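# Fork the switch onto the yellow-taped rack rails

## Task

With the fork, carry the loose (unscrewed) switch onto the rack's rail pair flagged with yellow tape and push it all the way in. The rack is free-standing: it may lean only a tiny amount (more counts as failure) and must finish at its original spot.

## Robot and tools

Robot: one six-joint arm (shoulder pan, shoulder lift, elbow, wrist 1, wrist 2, wrist 3) whose URDF root sits at (0, 0, +0.094) m in the scene frame, very slightly tilted. It carries a rigid steel lifting fork with no motor or sensor. No call has a gripper value, and a load stays on only through gravity, friction and the fork's shape.

Scene frame: origin on the table top straight below the base, +z up, and +y to the left when facing along +x. Positions, orientations, velocities and Hand target are all reported in this frame, and offsets use its axes.

Fork geometry: two blades, each 240 mm long, 30 mm wide and 8 mm thick, with 110 mm between them, pointing along the tool's -y axis. The tool point (end_effector_position) lies in the gap between the blades, halfway along them, on the plane of their upper (load) faces. The blade tips are 120 mm from it toward tool -y, and the upright back legs are 120 mm toward tool +y. The load faces look along tool -z, so the blades are level when tool +z points straight down. If the tips dip, the load slides off. A block reaching about 10 cm from the last joint's axis toward tool -y rotates with the fork. A heavy load makes the tool point sag below its commanded height and tilts the fork. Compare the reported pose with what you sent, then correct it.

execute_actions(actions, cameras): actions is a list of actions, each 0.5 s long. An action is a table of up to 15 rows, one per 1/30 s step. A short table repeats its final row. Each row is 6 numbers in [-1, 1]: dx, dy, dz, rx, ry, rz. These are an offset from the Hand target as it stood when that action began, not from the previous row, along scene axes. 1.0 equals 0.6 m of translation or 180 degrees of rotation. rx, ry, rz form one rotation vector, turning about the Hand target's position. A translation longer than 1.0 is scaled down along its direction. Because each action restarts from the current Hand target, sending the same offset again keeps moving the arm. An empty actions list returns state plus all camera images. cameras: list of names, ["all"], or [] for none. Any unknown name invalidates the call.

move(target, speed, blend, blocking, cameras): drives the tool point in a straight line toward a target. target is one 6-number row in the same scaled offset form, or up to 15 such rows. Every row is measured from the single Hand target held when the call starts. The whole list shares a 10 s budget. speed is in m/s, 0.002 to 3.2, default 0.25, and rotation is capped at twice that in rad/s. You may give one value or one per target. blend (m) rounds corners between listed targets. The default 0 stops briefly at each target. blocking=false returns after about 0.5 s while the motion carries on. The path does not avoid obstacles, and the real tool point lags and drifts more at higher speed. Keep paths away from the arm's own base, since that can flip the shoulder posture. The result adds a move: line. done means resting within 3 mm and 2 degrees of target. Other endings are off_target, moving, held (a check blocked steps or clearance halted the path) and fault. limits=paced means the pose was clipped, and limits=held means steps were withheld. Neither done nor off_target tells you about contact.

wait(seconds 0 to 10): lets time pass holding the last command, and returns early if a running move ends. stop(): brakes a running move, which needs some distance. zoom_image(camera, region): camera is cam_head_left, cam_head_right or cam_wrist. region is [x0, y0, x1, y1] in image pixels from the top-left, at most 504 by 504, taken from the latest picture. read_manual(section): licence text only. finished_scene(scene): give the current scene's number. This ends the scene permanently, so call it only once the switch sits fully home and stays there without the robot.

Control details: each step, the commanded orientation is limited to within 32 degrees of the measured one. The Hand target line shows your last command after that clip, and the next offsets start from it. The tool point often stops a little short. Waiting does not fix that, so send the remaining gap as a new offset. To release a push, command the target back beyond the tool point. Motion lags commands by about 0.15 s. Joint target speed is capped at 2.09 rad/s for shoulder pan and lift, 2.62 for the elbow and 3.14 for the wrists. Near the first joint's axis, small tool moves can swing the whole arm.

Results: tool point position (m), quat_wxyz, linear and angular velocity, Joint positions in URDF order, Joint velocities ('within noise' means effectively still, and velocity fields are then omitted) and Joint torques. Torques are total drive output including gravity, positive toward larger joint angles, and are noisy and offset. Reported poses may be off by a few centimetres.

Cameras: cam_head_left, cam_head_right (a fixed stereo pair) and cam_wrist, each 672x504, with OpenCV calibration supplied.

Hazards: the arm is stiff. Pressing even slightly past a firm contact can trigger a fault. Contact torque at a limit (N m: 293, 293, 133, 49.8, 49.8, 49.8) or roughly 150 N of outside force halts the arm for 10 s, and it yields to the contact meanwhile. A held load counts too. Holding loads, reaching far out or straining heats motors. 70 °C brings MOTOR HOT, and 85 °C locks the brakes for 30 to 60 s or more. Approach the rack gently, because it is loose. Do not tip it, shove it out of place, drop the switch, let anything leave the table, or strike fixed objects. Loose objects may occasionally get a brief nudge. Smooth, quick, low-effort motion is preferred.

Each tool is called by a JSON object that holds its "name" and its "arguments", one argument or row to a line.

## Session

{"name": "execute_actions", "arguments": {
  "actions": []
}}

Scene clock: 0.00 s.
end_effector_position=(+0.6600, +0.2529, +0.3169) end_effector_quat_wxyz=(+0.049, +0.971, +0.235, +0.002)
Joint positions: [3.144 -1.402 1.911 -2.097 -1.658 1.049]
Joint velocities: within noise
Joint torques (N m): no reading
Hand target: +0.6600, +0.2529, +0.3169; +0.049, +0.971, +0.235, +0.002

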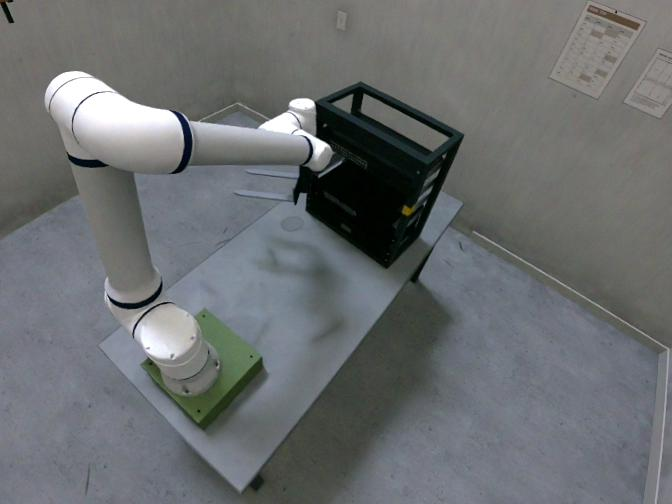

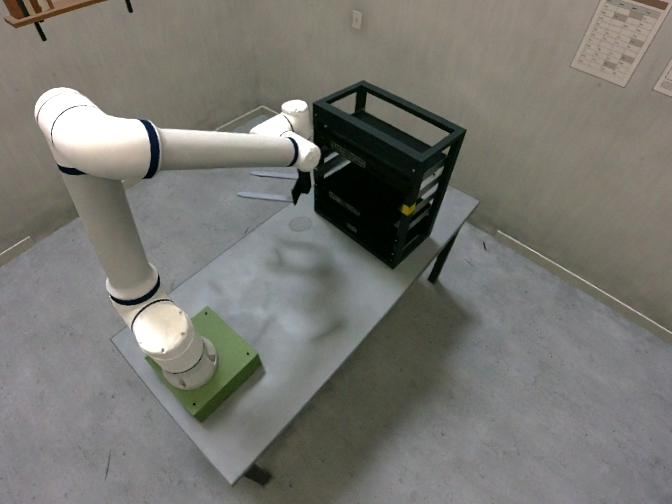

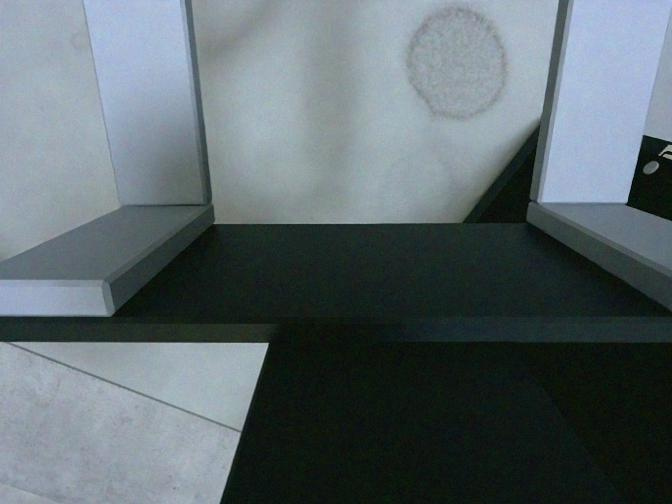

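{"name": "zoom_image", "arguments": {
  "camera": "cam_head_left",
  "region": [210, 70, 490, 280]
}}

{"name": "zoom_image", "arguments": {
  "camera": "cam_head_right",
  "region": [210, 70, 490, 280]
}}

{"name": "zoom_image", "arguments": {
  "camera": "cam_head_right",
  "region": [310, 80, 480, 207]
}}

Scaled by 1.800.

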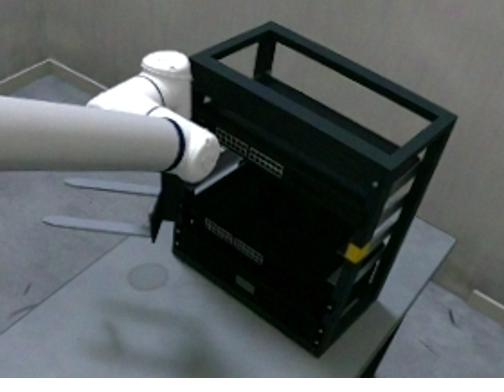

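Scaled by 1.800.

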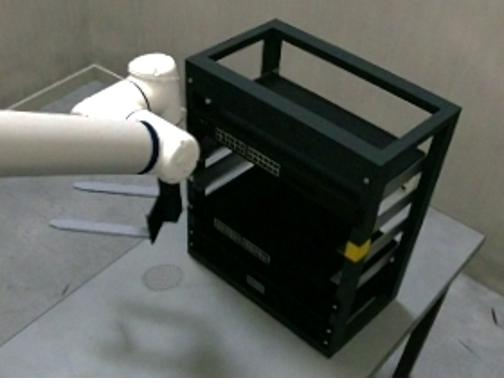

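Scaled by 2.965.

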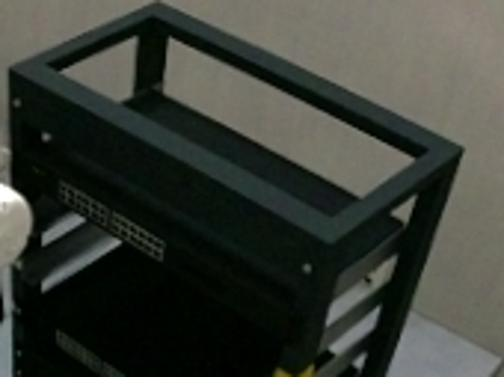

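{"name": "zoom_image", "arguments": {
  "camera": "cam_head_right",
  "region": [310, 130, 380, 182]
}}

{"name": "zoom_image", "arguments": {
  "camera": "cam_head_right",
  "region": [370, 170, 450, 270]
}}

{"name": "zoom_image", "arguments": {
  "camera": "cam_head_right",
  "region": [310, 180, 390, 270]
}}

Scaled by 7.200.

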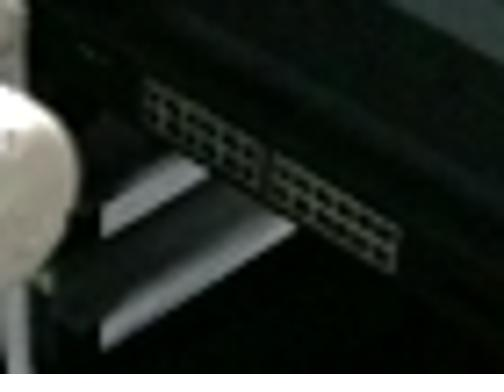

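Scaled by 5.040.

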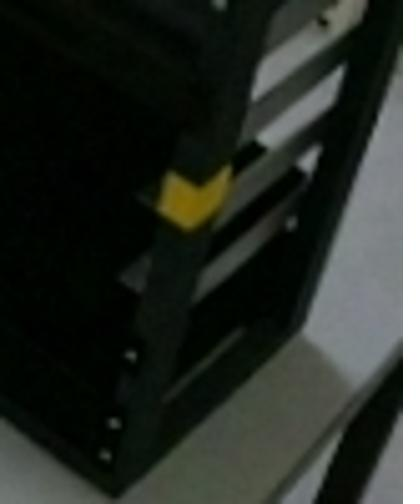

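Scaled by 5.600.

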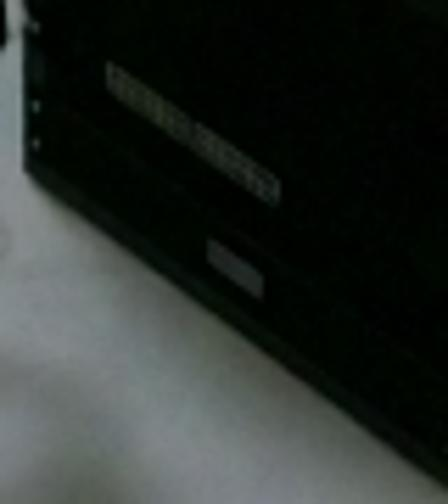

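{"name": "move", "arguments": {
  "target": [-0.0833, -0.4215, 0.4885, 0.3626, -0.2290, -0.5710],
  "speed": 0.5,
  "cameras": ["all"]
}}

Scene clock: 71.53 s.
end_effector_position=(+0.6100, +0.0000, +0.6100) end_effector_quat_wxyz=(-0.354, +0.613, -0.612, +0.354)
Joint positions: [2.505 -2.192 2.656 -2.949 -0.994 2.751]
Joint torques (N m): [10.31 16.02 -71.77 -12.39 0.4 3.28]
Hand target: +0.6100, +0.0000, +0.6100; -0.354, +0.613, -0.612, +0.354
Off the commanded pose: 0.000 m, 0 deg.
move: done
camera_calibration:
cam_wrist: T_world_to_cam=[[0.0178276, -0.999556, -0.0238665, 0.0131667], [-0.769147, 0.00154101, -0.63907, 0.730329], [0.638823, 0.0297499, -0.768778, 0.17363], [0, 0, 0, 1]] pos_world=[0.450576, 0.00686994, 0.600529]

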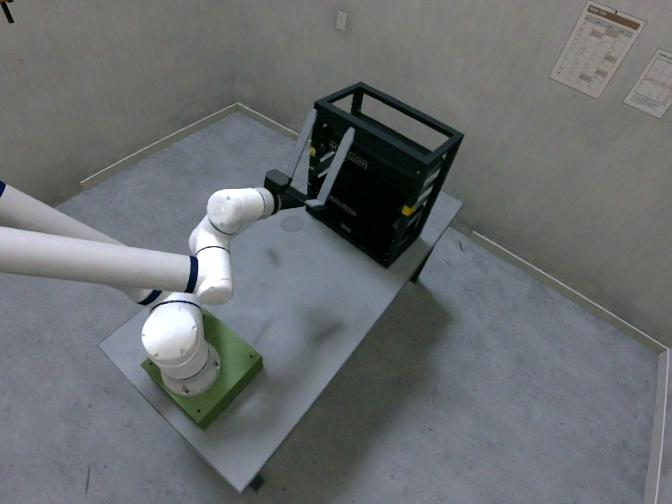

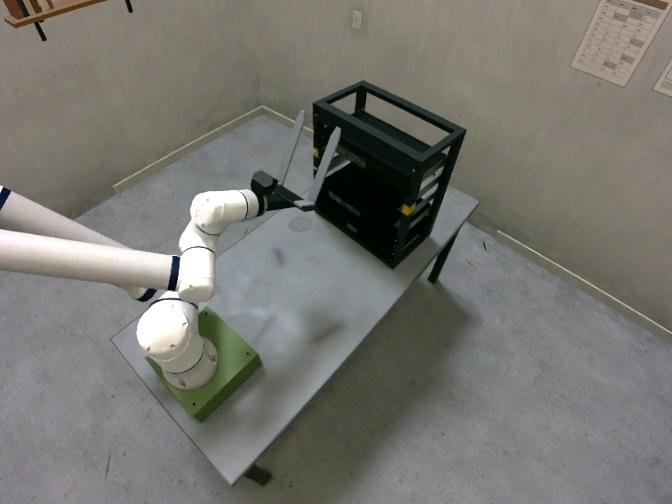

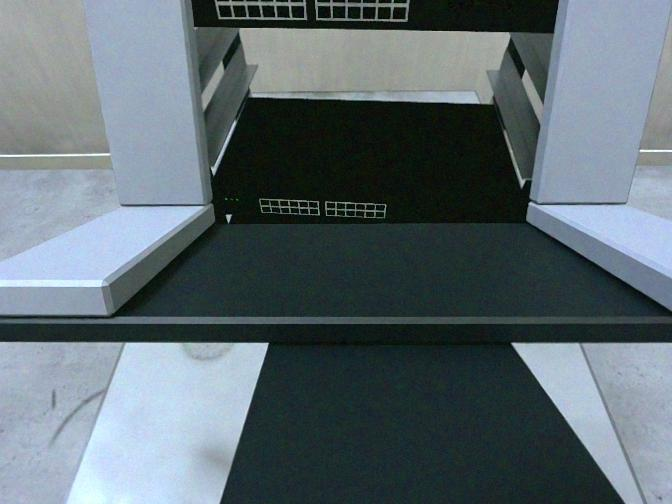

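{"name": "zoom_image", "arguments": {
  "camera": "cam_head_right",
  "region": [300, 80, 470, 270]
}}

{"name": "zoom_image", "arguments": {
  "camera": "cam_head_left",
  "region": [295, 130, 395, 240]
}}

{"name": "zoom_image", "arguments": {
  "camera": "cam_wrist",
  "region": [180, 0, 560, 230]
}}

Scaled by 2.653.

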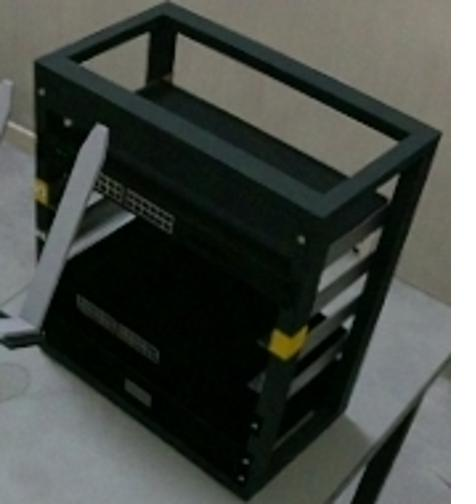

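Scaled by 4.582.

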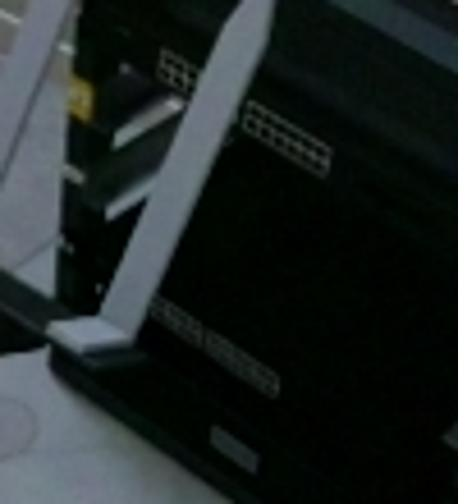

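Scaled by 1.326.

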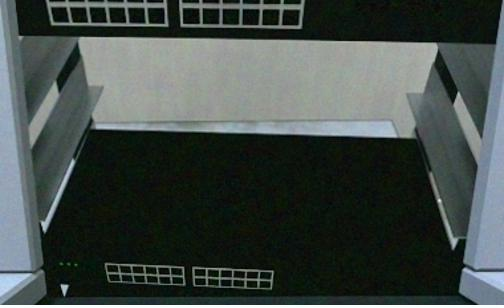

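{"name": "move", "arguments": {
  "target": [-0.045, 0.48, -0.4183, -0.4869, -0.1305, 0.13],
  "speed": 0.5,
  "cameras": ["cam_wrist"]
}}

Scene clock: 110.40 s.
end_effector_position=(+0.5830, +0.2879, +0.3590) end_effector_quat_wxyz=(+0.000, +0.707, -0.001, +0.707)
Joint positions: [3.045 -1.003 2.687 -4.812 -1.429 1.577]
Joint torques (N m): [11.53 -41.87 -14.14 -9.65 -2.37 -0.5]
Hand target: +0.5830, +0.2880, +0.3590; +0.000, +0.707, -0.001, +0.707
Off the commanded pose: 0.000 m, 0 deg.
move: done
camera_calibration:
cam_wrist: T_world_to_cam=[[0.027009, -0.014533, 0.99953, -0.360899], [-0.347775, -0.937568, -0.00423465, 0.345568], [0.937189, -0.347497, -0.030377, -0.341025], [0, 0, 0, 1]] pos_world=[0.449533, 0.200243, 0.351833]
Images, in order (width x height): cam_wrist 672x504.

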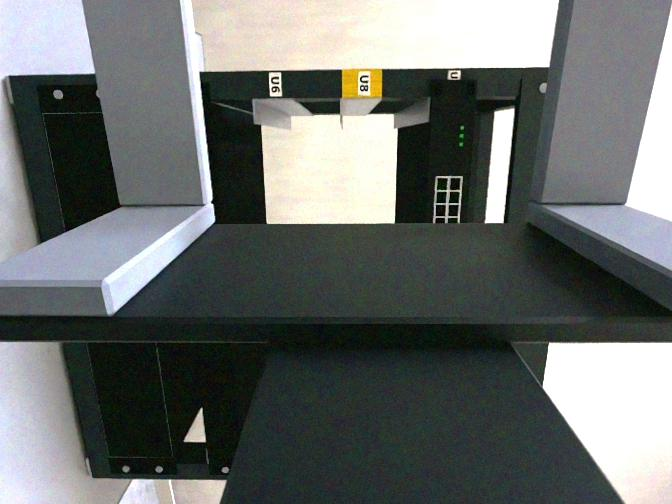

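{"name": "zoom_image", "arguments": {
  "camera": "cam_wrist",
  "region": [190, 20, 560, 230]
}}

{"name": "zoom_image", "arguments": {
  "camera": "cam_wrist",
  "region": [0, 330, 280, 504]
}}

{"name": "zoom_image", "arguments": {
  "camera": "cam_wrist",
  "region": [0, 40, 220, 240]
}}

Scaled by 1.362.

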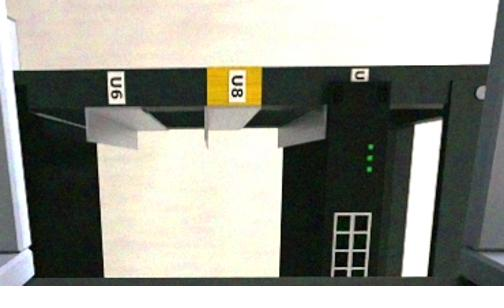

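Scaled by 1.800.

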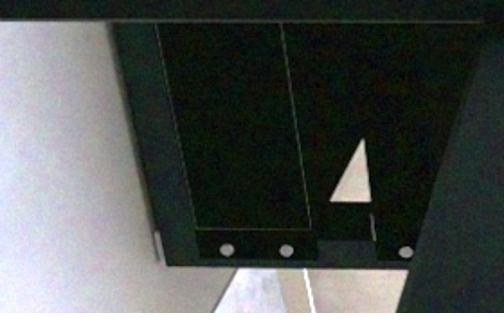

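Scaled by 2.291.

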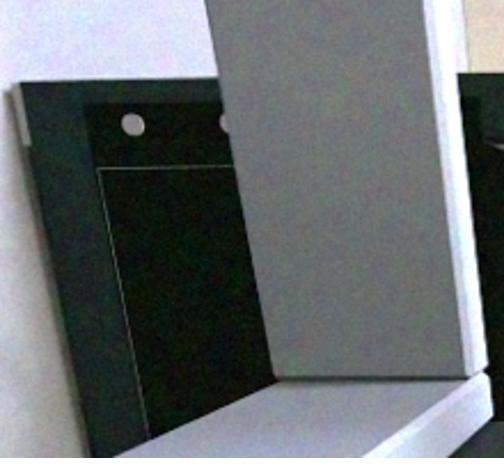

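{"name": "move", "arguments": {
  "target": [0, -0.73, 0.03, 0, 0, 0],
  "speed": 0.5,
  "cameras": ["cam_wrist"]
}}

{"name": "zoom_image", "arguments": {
  "camera": "cam_wrist",
  "region": [190, 0, 560, 230]
}}

Scene clock: 156.50 s.
end_effector_position=(+0.5830, -0.1499, +0.3770) end_effector_quat_wxyz=(+0.000, +0.707, -0.001, +0.707)
Joint positions: [1.947 -1.049 2.502 -4.555 -0.332 1.541]
Joint torques (N m): [-19.83 -74.47 -24.07 1.81 2.11 -0.7]
Hand target: +0.5830, -0.1500, +0.3770; +0.000, +0.707, -0.001, +0.707
Off the commanded pose: 0.000 m, 0 deg.
move: done
camera_calibration:
cam_wrist: T_world_to_cam=[[0.0266665, -0.014304, 0.999542, -0.384948], [-0.347772, -0.93757, -0.00413901, -0.0648608], [0.9372, -0.347503, -0.0299762, -0.492769], [0, 0, 0, 1]] pos_world=[0.449532, -0.237556, 0.369732]
Images, in order (width x height): cam_wrist 672x504.

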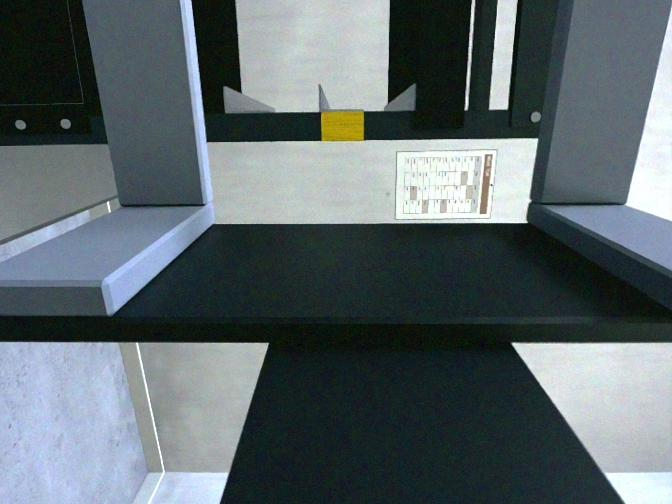

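Scaled by 1.362.

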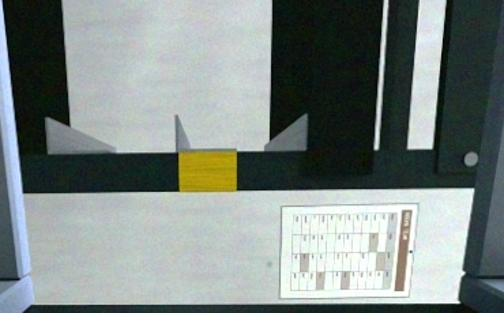

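{"name": "zoom_image", "arguments": {
  "camera": "cam_wrist",
  "region": [0, 90, 110, 150]
}}

{"name": "zoom_image", "arguments": {
  "camera": "cam_wrist",
  "region": [200, 70, 380, 150]
}}

{"name": "zoom_image", "arguments": {
  "camera": "cam_wrist",
  "region": [370, 70, 550, 150]
}}

Scaled by 4.582.

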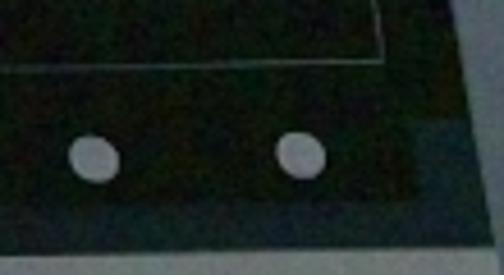

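Scaled by 2.800.

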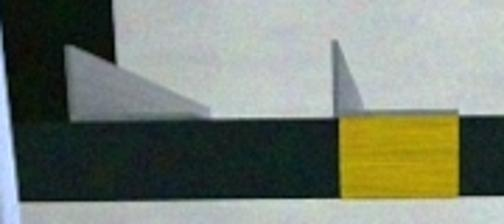

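Scaled by 2.800.

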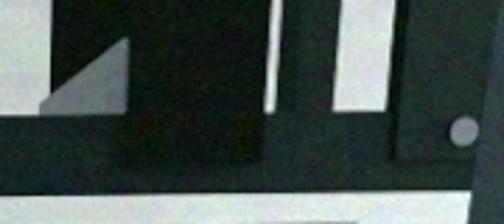

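{"name": "move", "arguments": {
  "target": [0.1283, 0.2408, 0.0467, 0.4021, 0.3733, -0.4015],
  "speed": 0.5,
  "cameras": ["all"]
}}

{"name": "zoom_image", "arguments": {
  "camera": "cam_head_right",
  "region": [230, 80, 470, 280]
}}

{"name": "zoom_image", "arguments": {
  "camera": "cam_head_left",
  "region": [230, 80, 470, 280]
}}

Scene clock: 210.87 s.
end_effector_position=(+0.6600, -0.0055, +0.4050) end_effector_quat_wxyz=(+0.000, +0.681, -0.733, +0.000)
Joint positions: [2.842 -1.853 2.178 -1.881 -1.569 2.869]
Joint torques (N m): [9.62 -17.85 -97.81 -5.32 2.11 3.28]
Hand target: +0.6600, -0.0055, +0.4050; +0.000, +0.681, -0.733, +0.000
Off the commanded pose: 0.000 m, 0 deg.
move: done
camera_calibration:
cam_wrist: T_world_to_cam=[[-0.0865726, -0.99589, -0.0266202, 0.0719722], [-0.935451, 0.0720693, 0.34603, 0.348937], [-0.342689, 0.0548586, -0.937846, 0.700645], [0, 0, 0, 1]] pos_world=[0.572748, 0.00809232, 0.538271]

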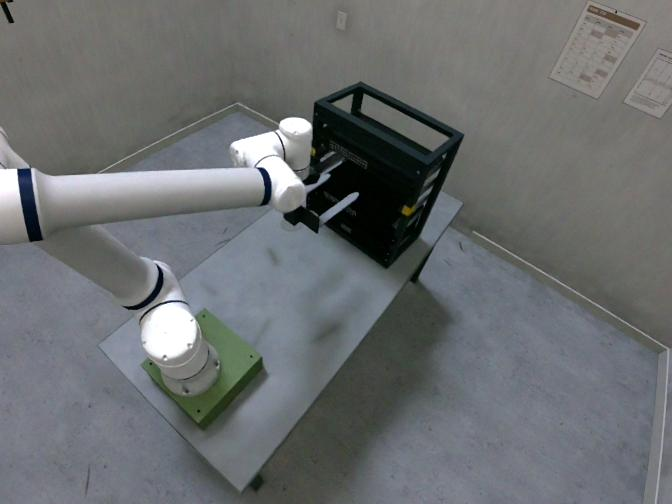

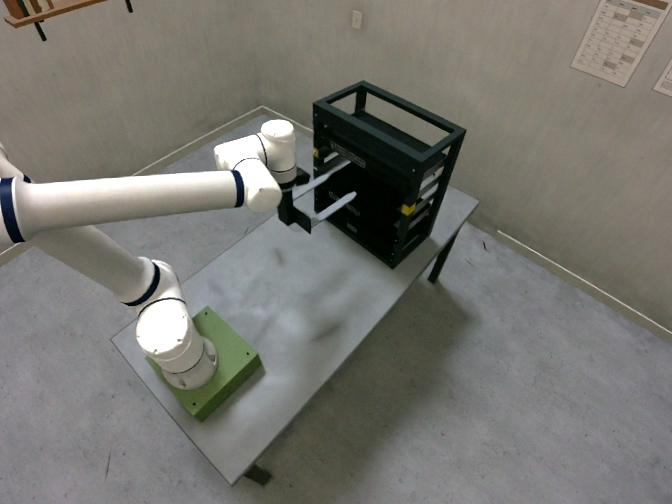

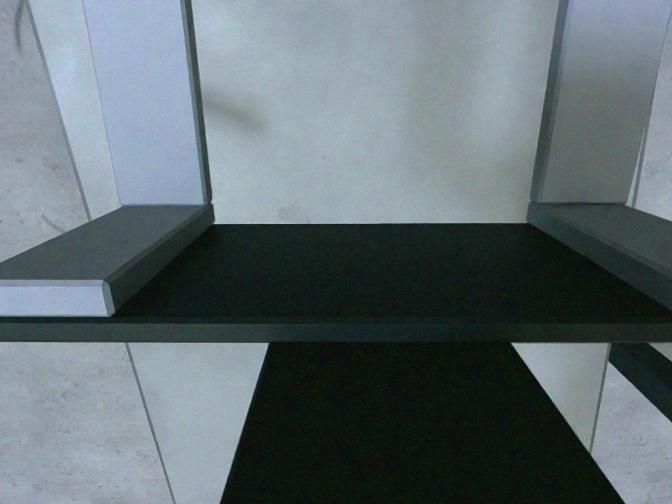

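Scaled by 2.100.

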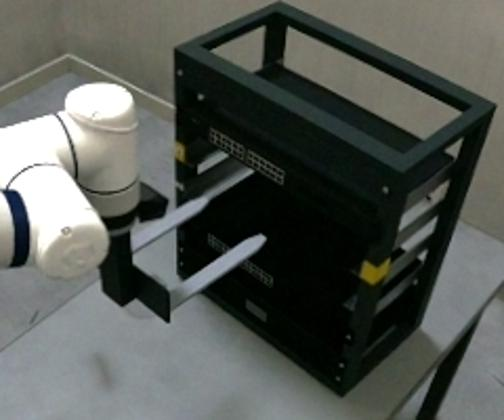

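Scaled by 2.100.

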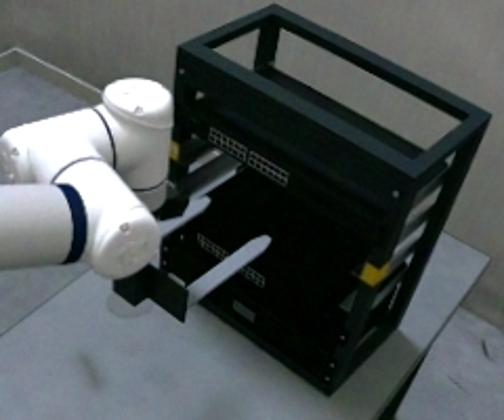

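{"name": "move", "arguments": {
  "target": [0.1959, -0.0145, -0.0083, 0, 0, 0],
  "speed": 0.2,
  "cameras": ["cam_head_left", "cam_head_right"]
}}

{"name": "zoom_image", "arguments": {
  "camera": "cam_head_right",
  "region": [290, 110, 430, 250]
}}

{"name": "zoom_image", "arguments": {
  "camera": "cam_head_left",
  "region": [290, 110, 430, 250]
}}

Scene clock: 276.93 s.
end_effector_position=(+0.7773, -0.0142, +0.4000) end_effector_quat_wxyz=(+0.000, +0.681, -0.733, +0.000)
Joint positions: [2.894 -1.631 2.011 -1.936 -1.568 2.921]
Joint torques (N m): [9.82 -39.53 -97.1 -10.18 -1.91 3.53]
Hand target: +0.7775, -0.0142, +0.4000; +0.000, +0.681, -0.733, +0.000
Off the commanded pose: 0.000 m, 0 deg.
move: done
Images, in order (width x height): cam_head_left 672x504, cam_head_right 672x504.

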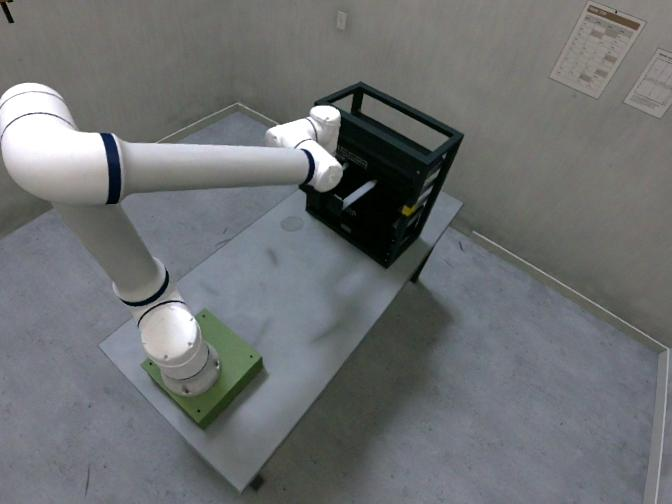

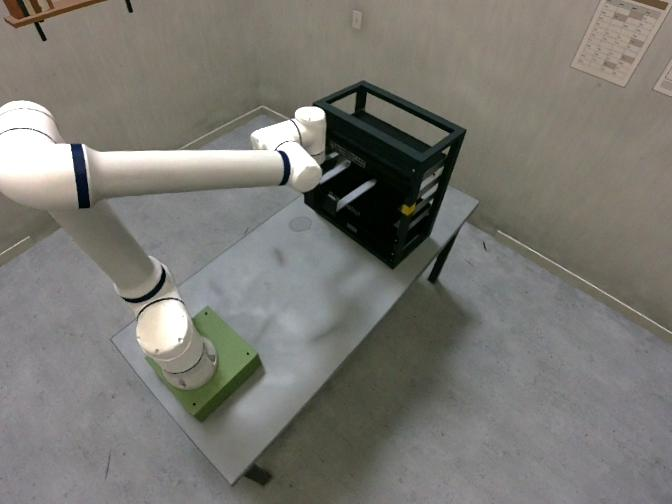

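Scaled by 3.600.

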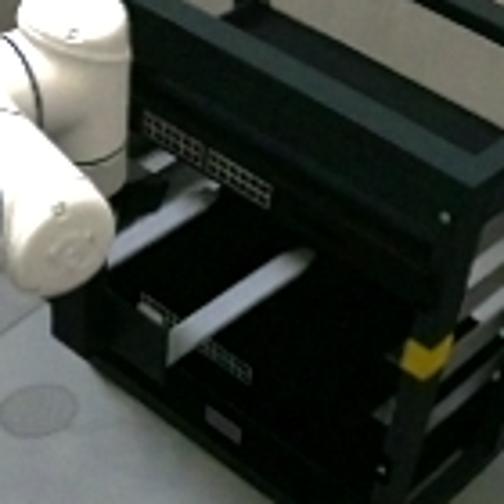

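Scaled by 3.600.

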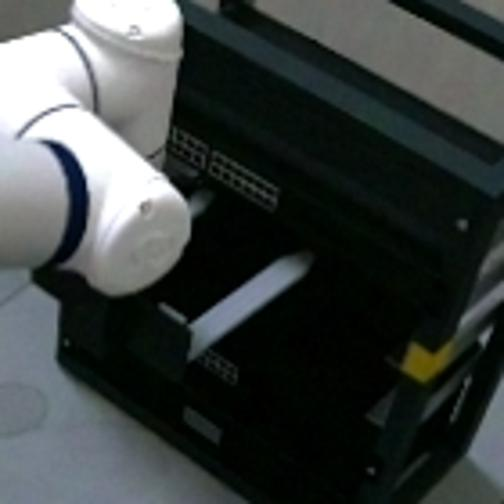

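{"name": "move", "arguments": {
  "target": [0.1496, -0.0111, 0, 0, 0, 0],
  "speed": 0.15,
  "cameras": ["all"]
}}

{"name": "zoom_image", "arguments": {
  "camera": "cam_head_right",
  "region": [290, 110, 430, 250]
}}

{"name": "zoom_image", "arguments": {
  "camera": "cam_head_left",
  "region": [290, 110, 430, 250]
}}

Scene clock: 283.97 s.
end_effector_position=(+0.8671, -0.0208, +0.4000) end_effector_quat_wxyz=(+0.000, +0.681, -0.733, +0.000)
Joint positions: [2.922 -1.48 1.859 -1.936 -1.567 2.949]
Joint torques (N m): [10.48 -54.72 -96.54 -5.33 -0.96 3.44]
Hand target: +0.8673, -0.0209, +0.4000; +0.000, +0.681, -0.733, +0.000
Off the commanded pose: 0.000 m, 0 deg.
move: done
camera_calibration:
cam_wrist: T_world_to_cam=[[-0.0867756, -0.995866, -0.0268574, 0.0747273], [-0.935391, 0.0721702, 0.346171, 0.545446], [-0.342802, 0.0551614, -0.937787, 0.767958], [0, 0, 0, 1]] pos_world=[0.779947, -0.00730818, 0.53337]

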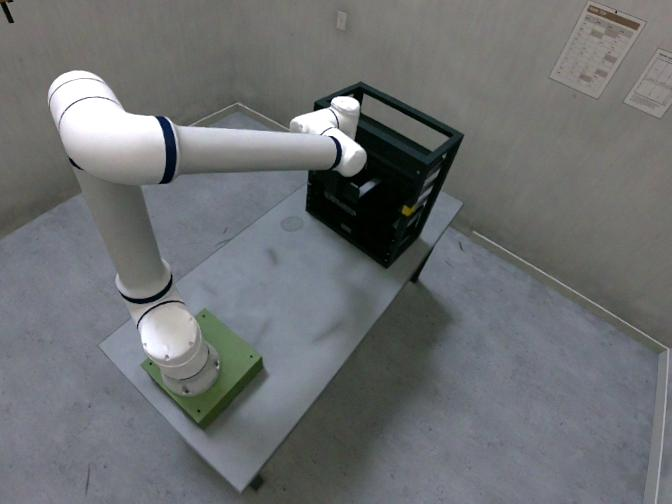

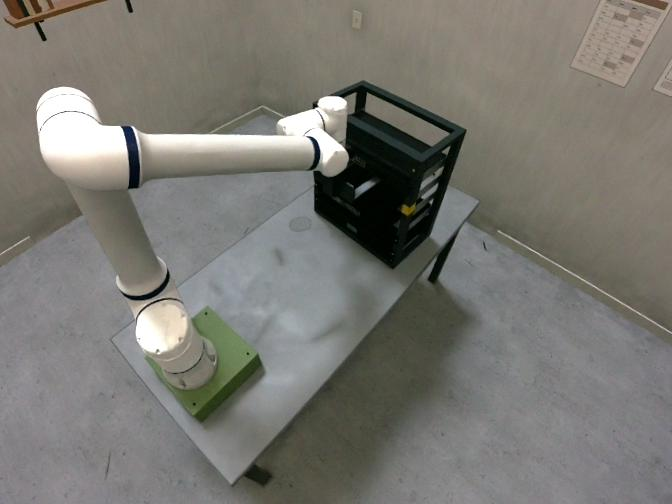

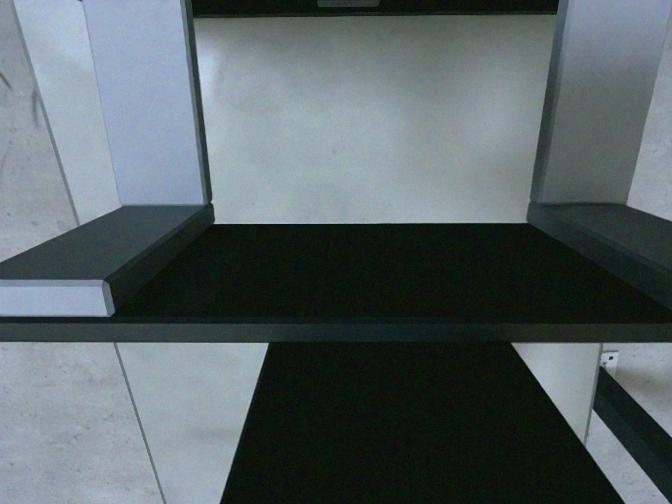

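Scaled by 3.600.

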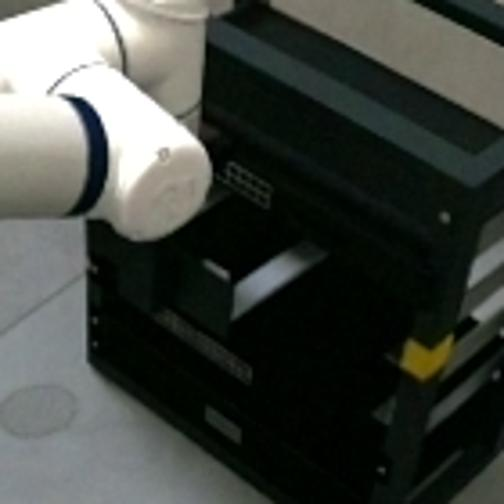

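Scaled by 3.600.

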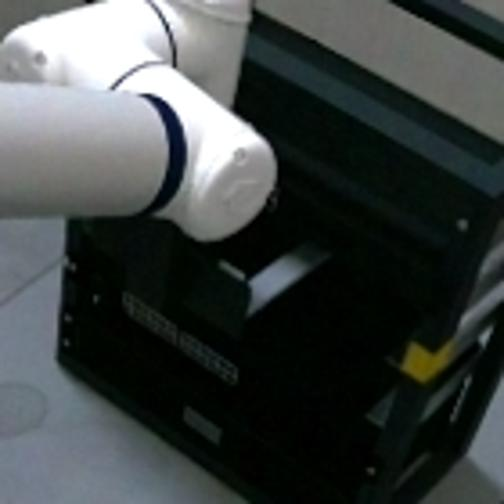

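{"name": "move", "arguments": {
  "target": [
    [0.0748, -0.0055, 0, 0, 0, 0],
    [0.0748, -0.0055, 0.0417, 0, 0, 0]
  ],
  "speed": [0.12, 0.06],
  "cameras": ["all"]
}}

{"name": "zoom_image", "arguments": {
  "camera": "cam_head_right",
  "region": [290, 110, 430, 250]
}}

{"name": "zoom_image", "arguments": {
  "camera": "cam_wrist",
  "region": [180, 0, 560, 230]
}}

Scene clock: 297.00 s.
end_effector_position=(+0.9122, -0.0241, +0.4249) end_effector_quat_wxyz=(+0.000, +0.681, -0.733, +0.000)
Joint positions: [2.933 -1.42 1.746 -1.883 -1.567 2.961]
Joint torques (N m): [-8.7 -91.78 -98.61 -5.24 0.98 -0.64]
Hand target: +0.9122, -0.0242, +0.4250; +0.000, +0.681, -0.733, +0.000
Off the commanded pose: 0.000 m, 0 deg.
move: done
camera_calibration:
cam_wrist: T_world_to_cam=[[-0.0867408, -0.995872, -0.0267555, 0.0760347], [-0.935361, 0.0721678, 0.346252, 0.579208], [-0.342892, 0.0550602, -0.93776, 0.80691], [0, 0, 0, 1]] pos_world=[0.825048, -0.010508, 0.55817]

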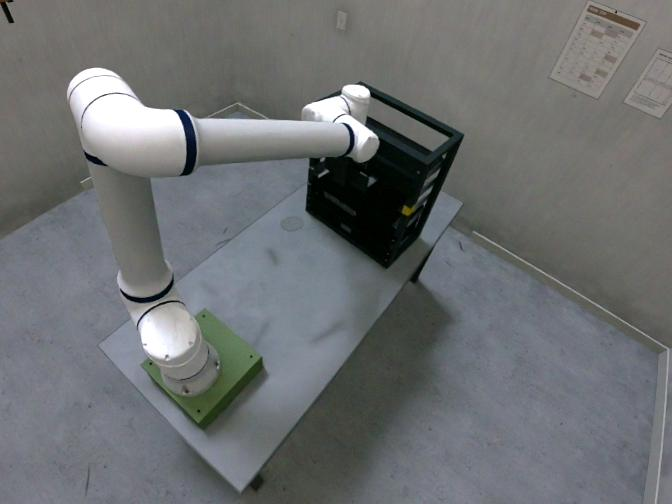

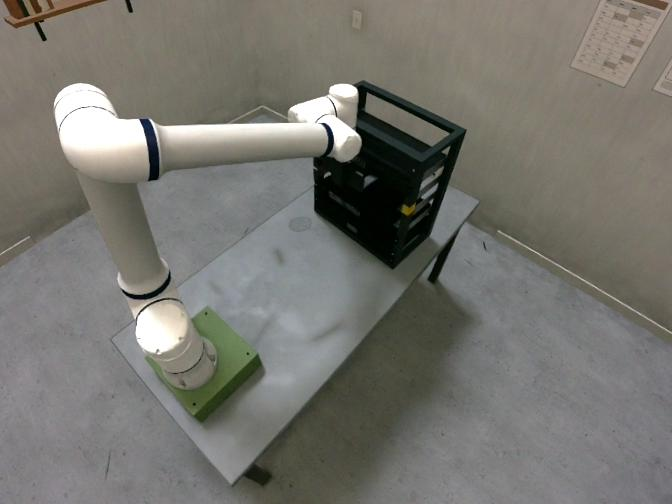

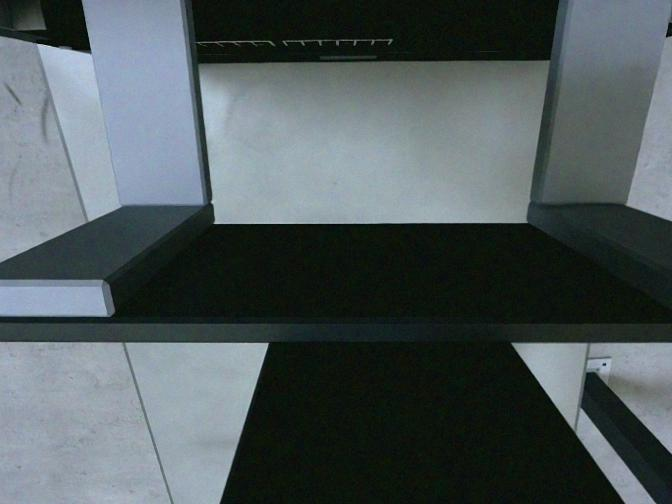

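Scaled by 3.600.

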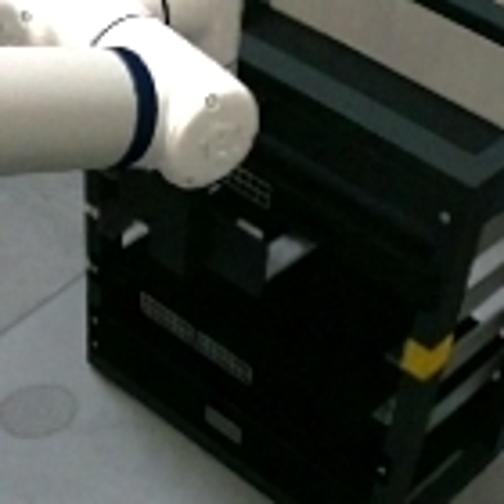

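Scaled by 1.326.

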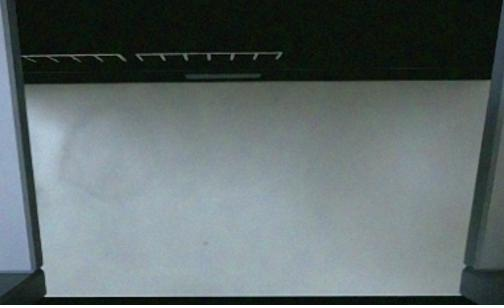

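{"name": "move", "arguments": {
  "target": [0, 0, 0.0267, 0, 0, 0],
  "speed": 0.03,
  "cameras": ["cam_head_right", "cam_wrist"]
}}

{"name": "zoom_image", "arguments": {
  "camera": "cam_head_right",
  "region": [290, 110, 430, 250]
}}

Scene clock: 305.30 s.
end_effector_position=(+0.9121, -0.0242, +0.4408) end_effector_quat_wxyz=(+0.000, +0.681, -0.733, +0.000)
Joint positions: [2.933 -1.428 1.726 -1.855 -1.567 2.961]
Joint torques (N m): [-19.96 -108 -120.91 -10.98 -0.23 -1.67]
Hand target: +0.9122, -0.0242, +0.4411; +0.000, +0.681, -0.733, +0.000
Off the commanded pose: 0.000 m, 0 deg.
move: done
camera_calibration:
cam_wrist: T_world_to_cam=[[-0.0867406, -0.995872, -0.0267468, 0.0763468], [-0.935329, 0.0721654, 0.346341, 0.573539], [-0.342981, 0.0550589, -0.937727, 0.821846], [0, 0, 0, 1]] pos_world=[0.824948, -0.010608, 0.57407]
Images, in order (width x height): cam_head_right 672x504, cam_wrist 672x504.

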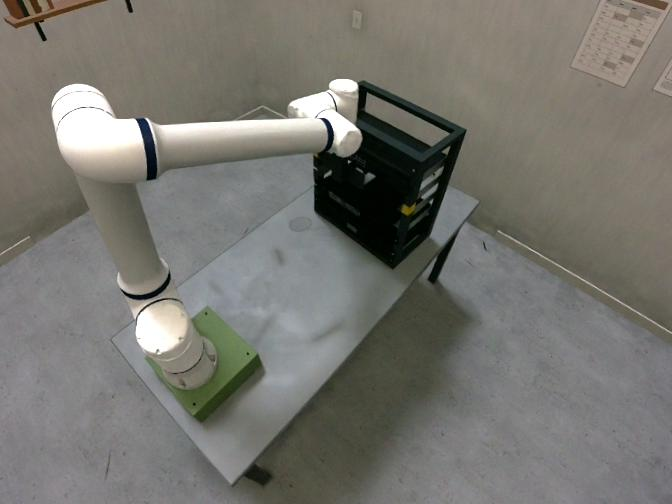

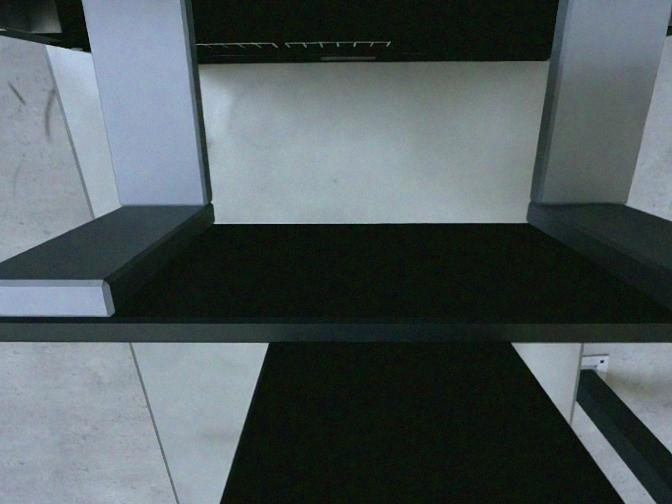

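Scaled by 3.600.

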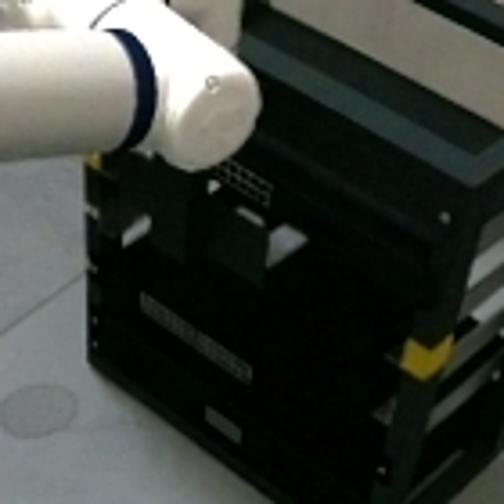

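{"name": "move", "arguments": {
  "target": [0, 0, 0.0167, 0, 0, 0],
  "speed": 0.03,
  "cameras": ["cam_head_right", "cam_wrist"]
}}

{"name": "zoom_image", "arguments": {
  "camera": "cam_head_right",
  "region": [290, 110, 430, 250]
}}

{"name": "zoom_image", "arguments": {
  "camera": "cam_head_right",
  "region": [380, 140, 450, 250]
}}

Scene clock: 311.93 s.
end_effector_position=(+0.9122, -0.0242, +0.4509) end_effector_quat_wxyz=(+0.000, +0.681, -0.733, +0.000)
Joint positions: [2.933 -1.433 1.713 -1.837 -1.567 2.961]
Joint torques (N m): [-22.64 -127.64 -142.12 -18.55 0.58 -2.17]
Hand target: +0.9122, -0.0242, +0.4511; +0.000, +0.681, -0.733, +0.000
Off the commanded pose: 0.000 m, 0 deg.
move: done
camera_calibration:
cam_wrist: T_world_to_cam=[[-0.0867408, -0.995872, -0.0267555, 0.0766308], [-0.935361, 0.0721678, 0.346252, 0.570213], [-0.342892, 0.0550602, -0.93776, 0.831297], [0, 0, 0, 1]] pos_world=[0.825048, -0.010608, 0.58417]
Images, in order (width x height): cam_head_right 672x504, cam_wrist 672x504.

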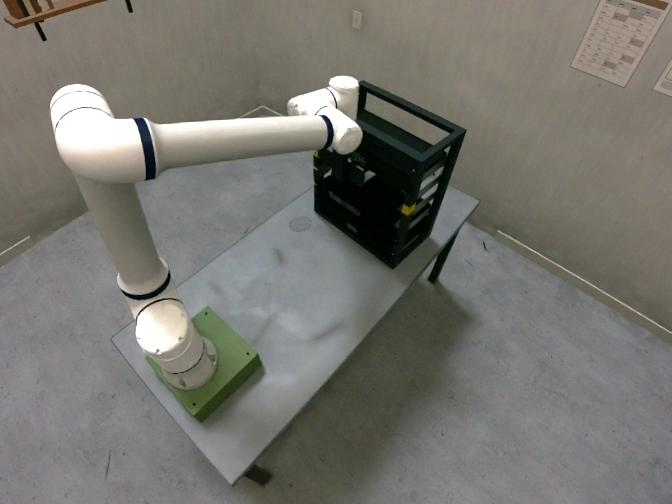

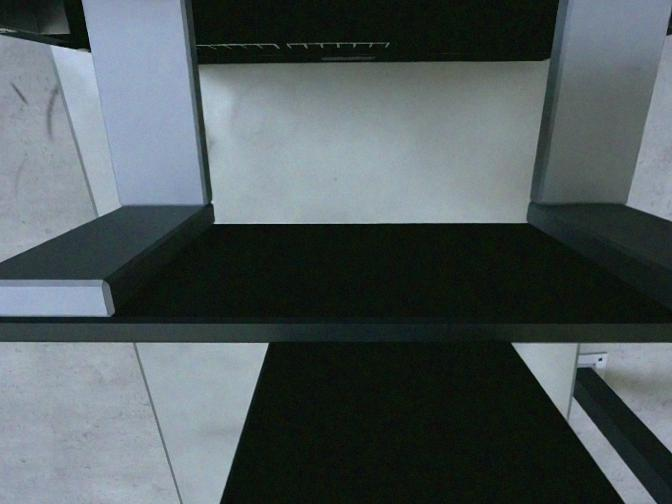

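Scaled by 3.600.

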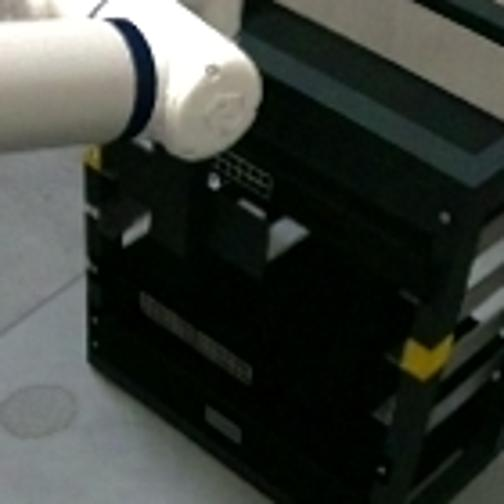

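Scaled by 4.582.

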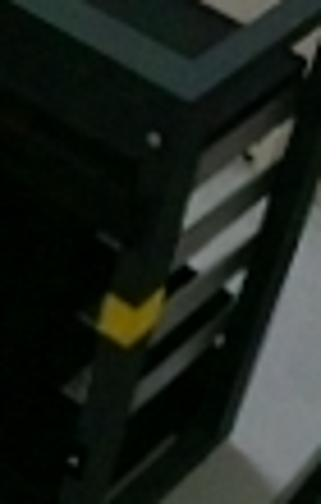

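{"name": "move", "arguments": {
  "target": [-0.133, 0.0099, 0, 0, 0, 0],
  "speed": 0.1,
  "cameras": ["cam_head_right", "cam_wrist"]
}}

{"name": "zoom_image", "arguments": {
  "camera": "cam_head_right",
  "region": [290, 110, 430, 250]
}}

Scene clock: 321.20 s.
end_effector_position=(+0.8326, -0.0183, +0.4511) end_effector_quat_wxyz=(+0.000, +0.681, -0.733, +0.000)
Joint positions: [2.912 -1.565 1.853 -1.845 -1.568 2.939]
Joint torques (N m): [-23.37 -111.73 -118.38 -22.81 2.13 -2.24]
Hand target: +0.8324, -0.0182, +0.4511; +0.000, +0.681, -0.733, +0.000
Off the commanded pose: 0.000 m, 0 deg.
move: done
camera_calibration:
cam_wrist: T_world_to_cam=[[-0.0867408, -0.995872, -0.0267555, 0.0756072], [-0.935361, 0.0721678, 0.346252, 0.495263], [-0.342892, 0.0550602, -0.93776, 0.803866], [0, 0, 0, 1]] pos_world=[0.745448, -0.00470803, 0.58437]
Images, in order (width x height): cam_head_right 672x504, cam_wrist 672x504.

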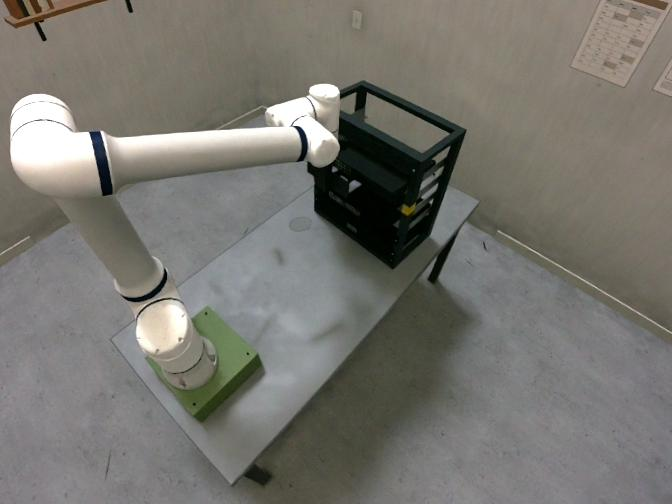

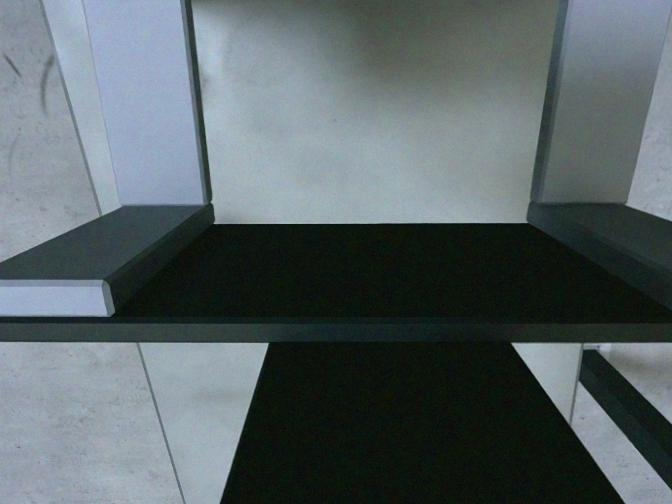

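Scaled by 3.600.

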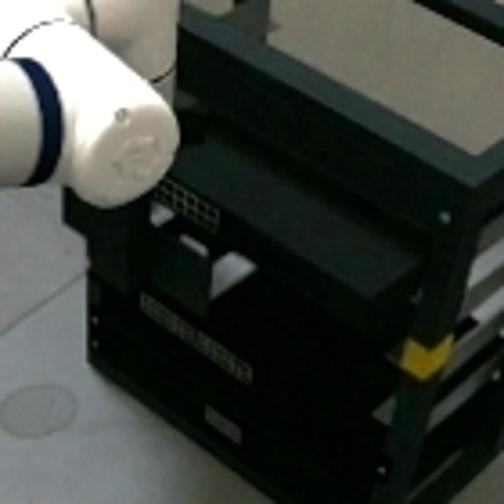

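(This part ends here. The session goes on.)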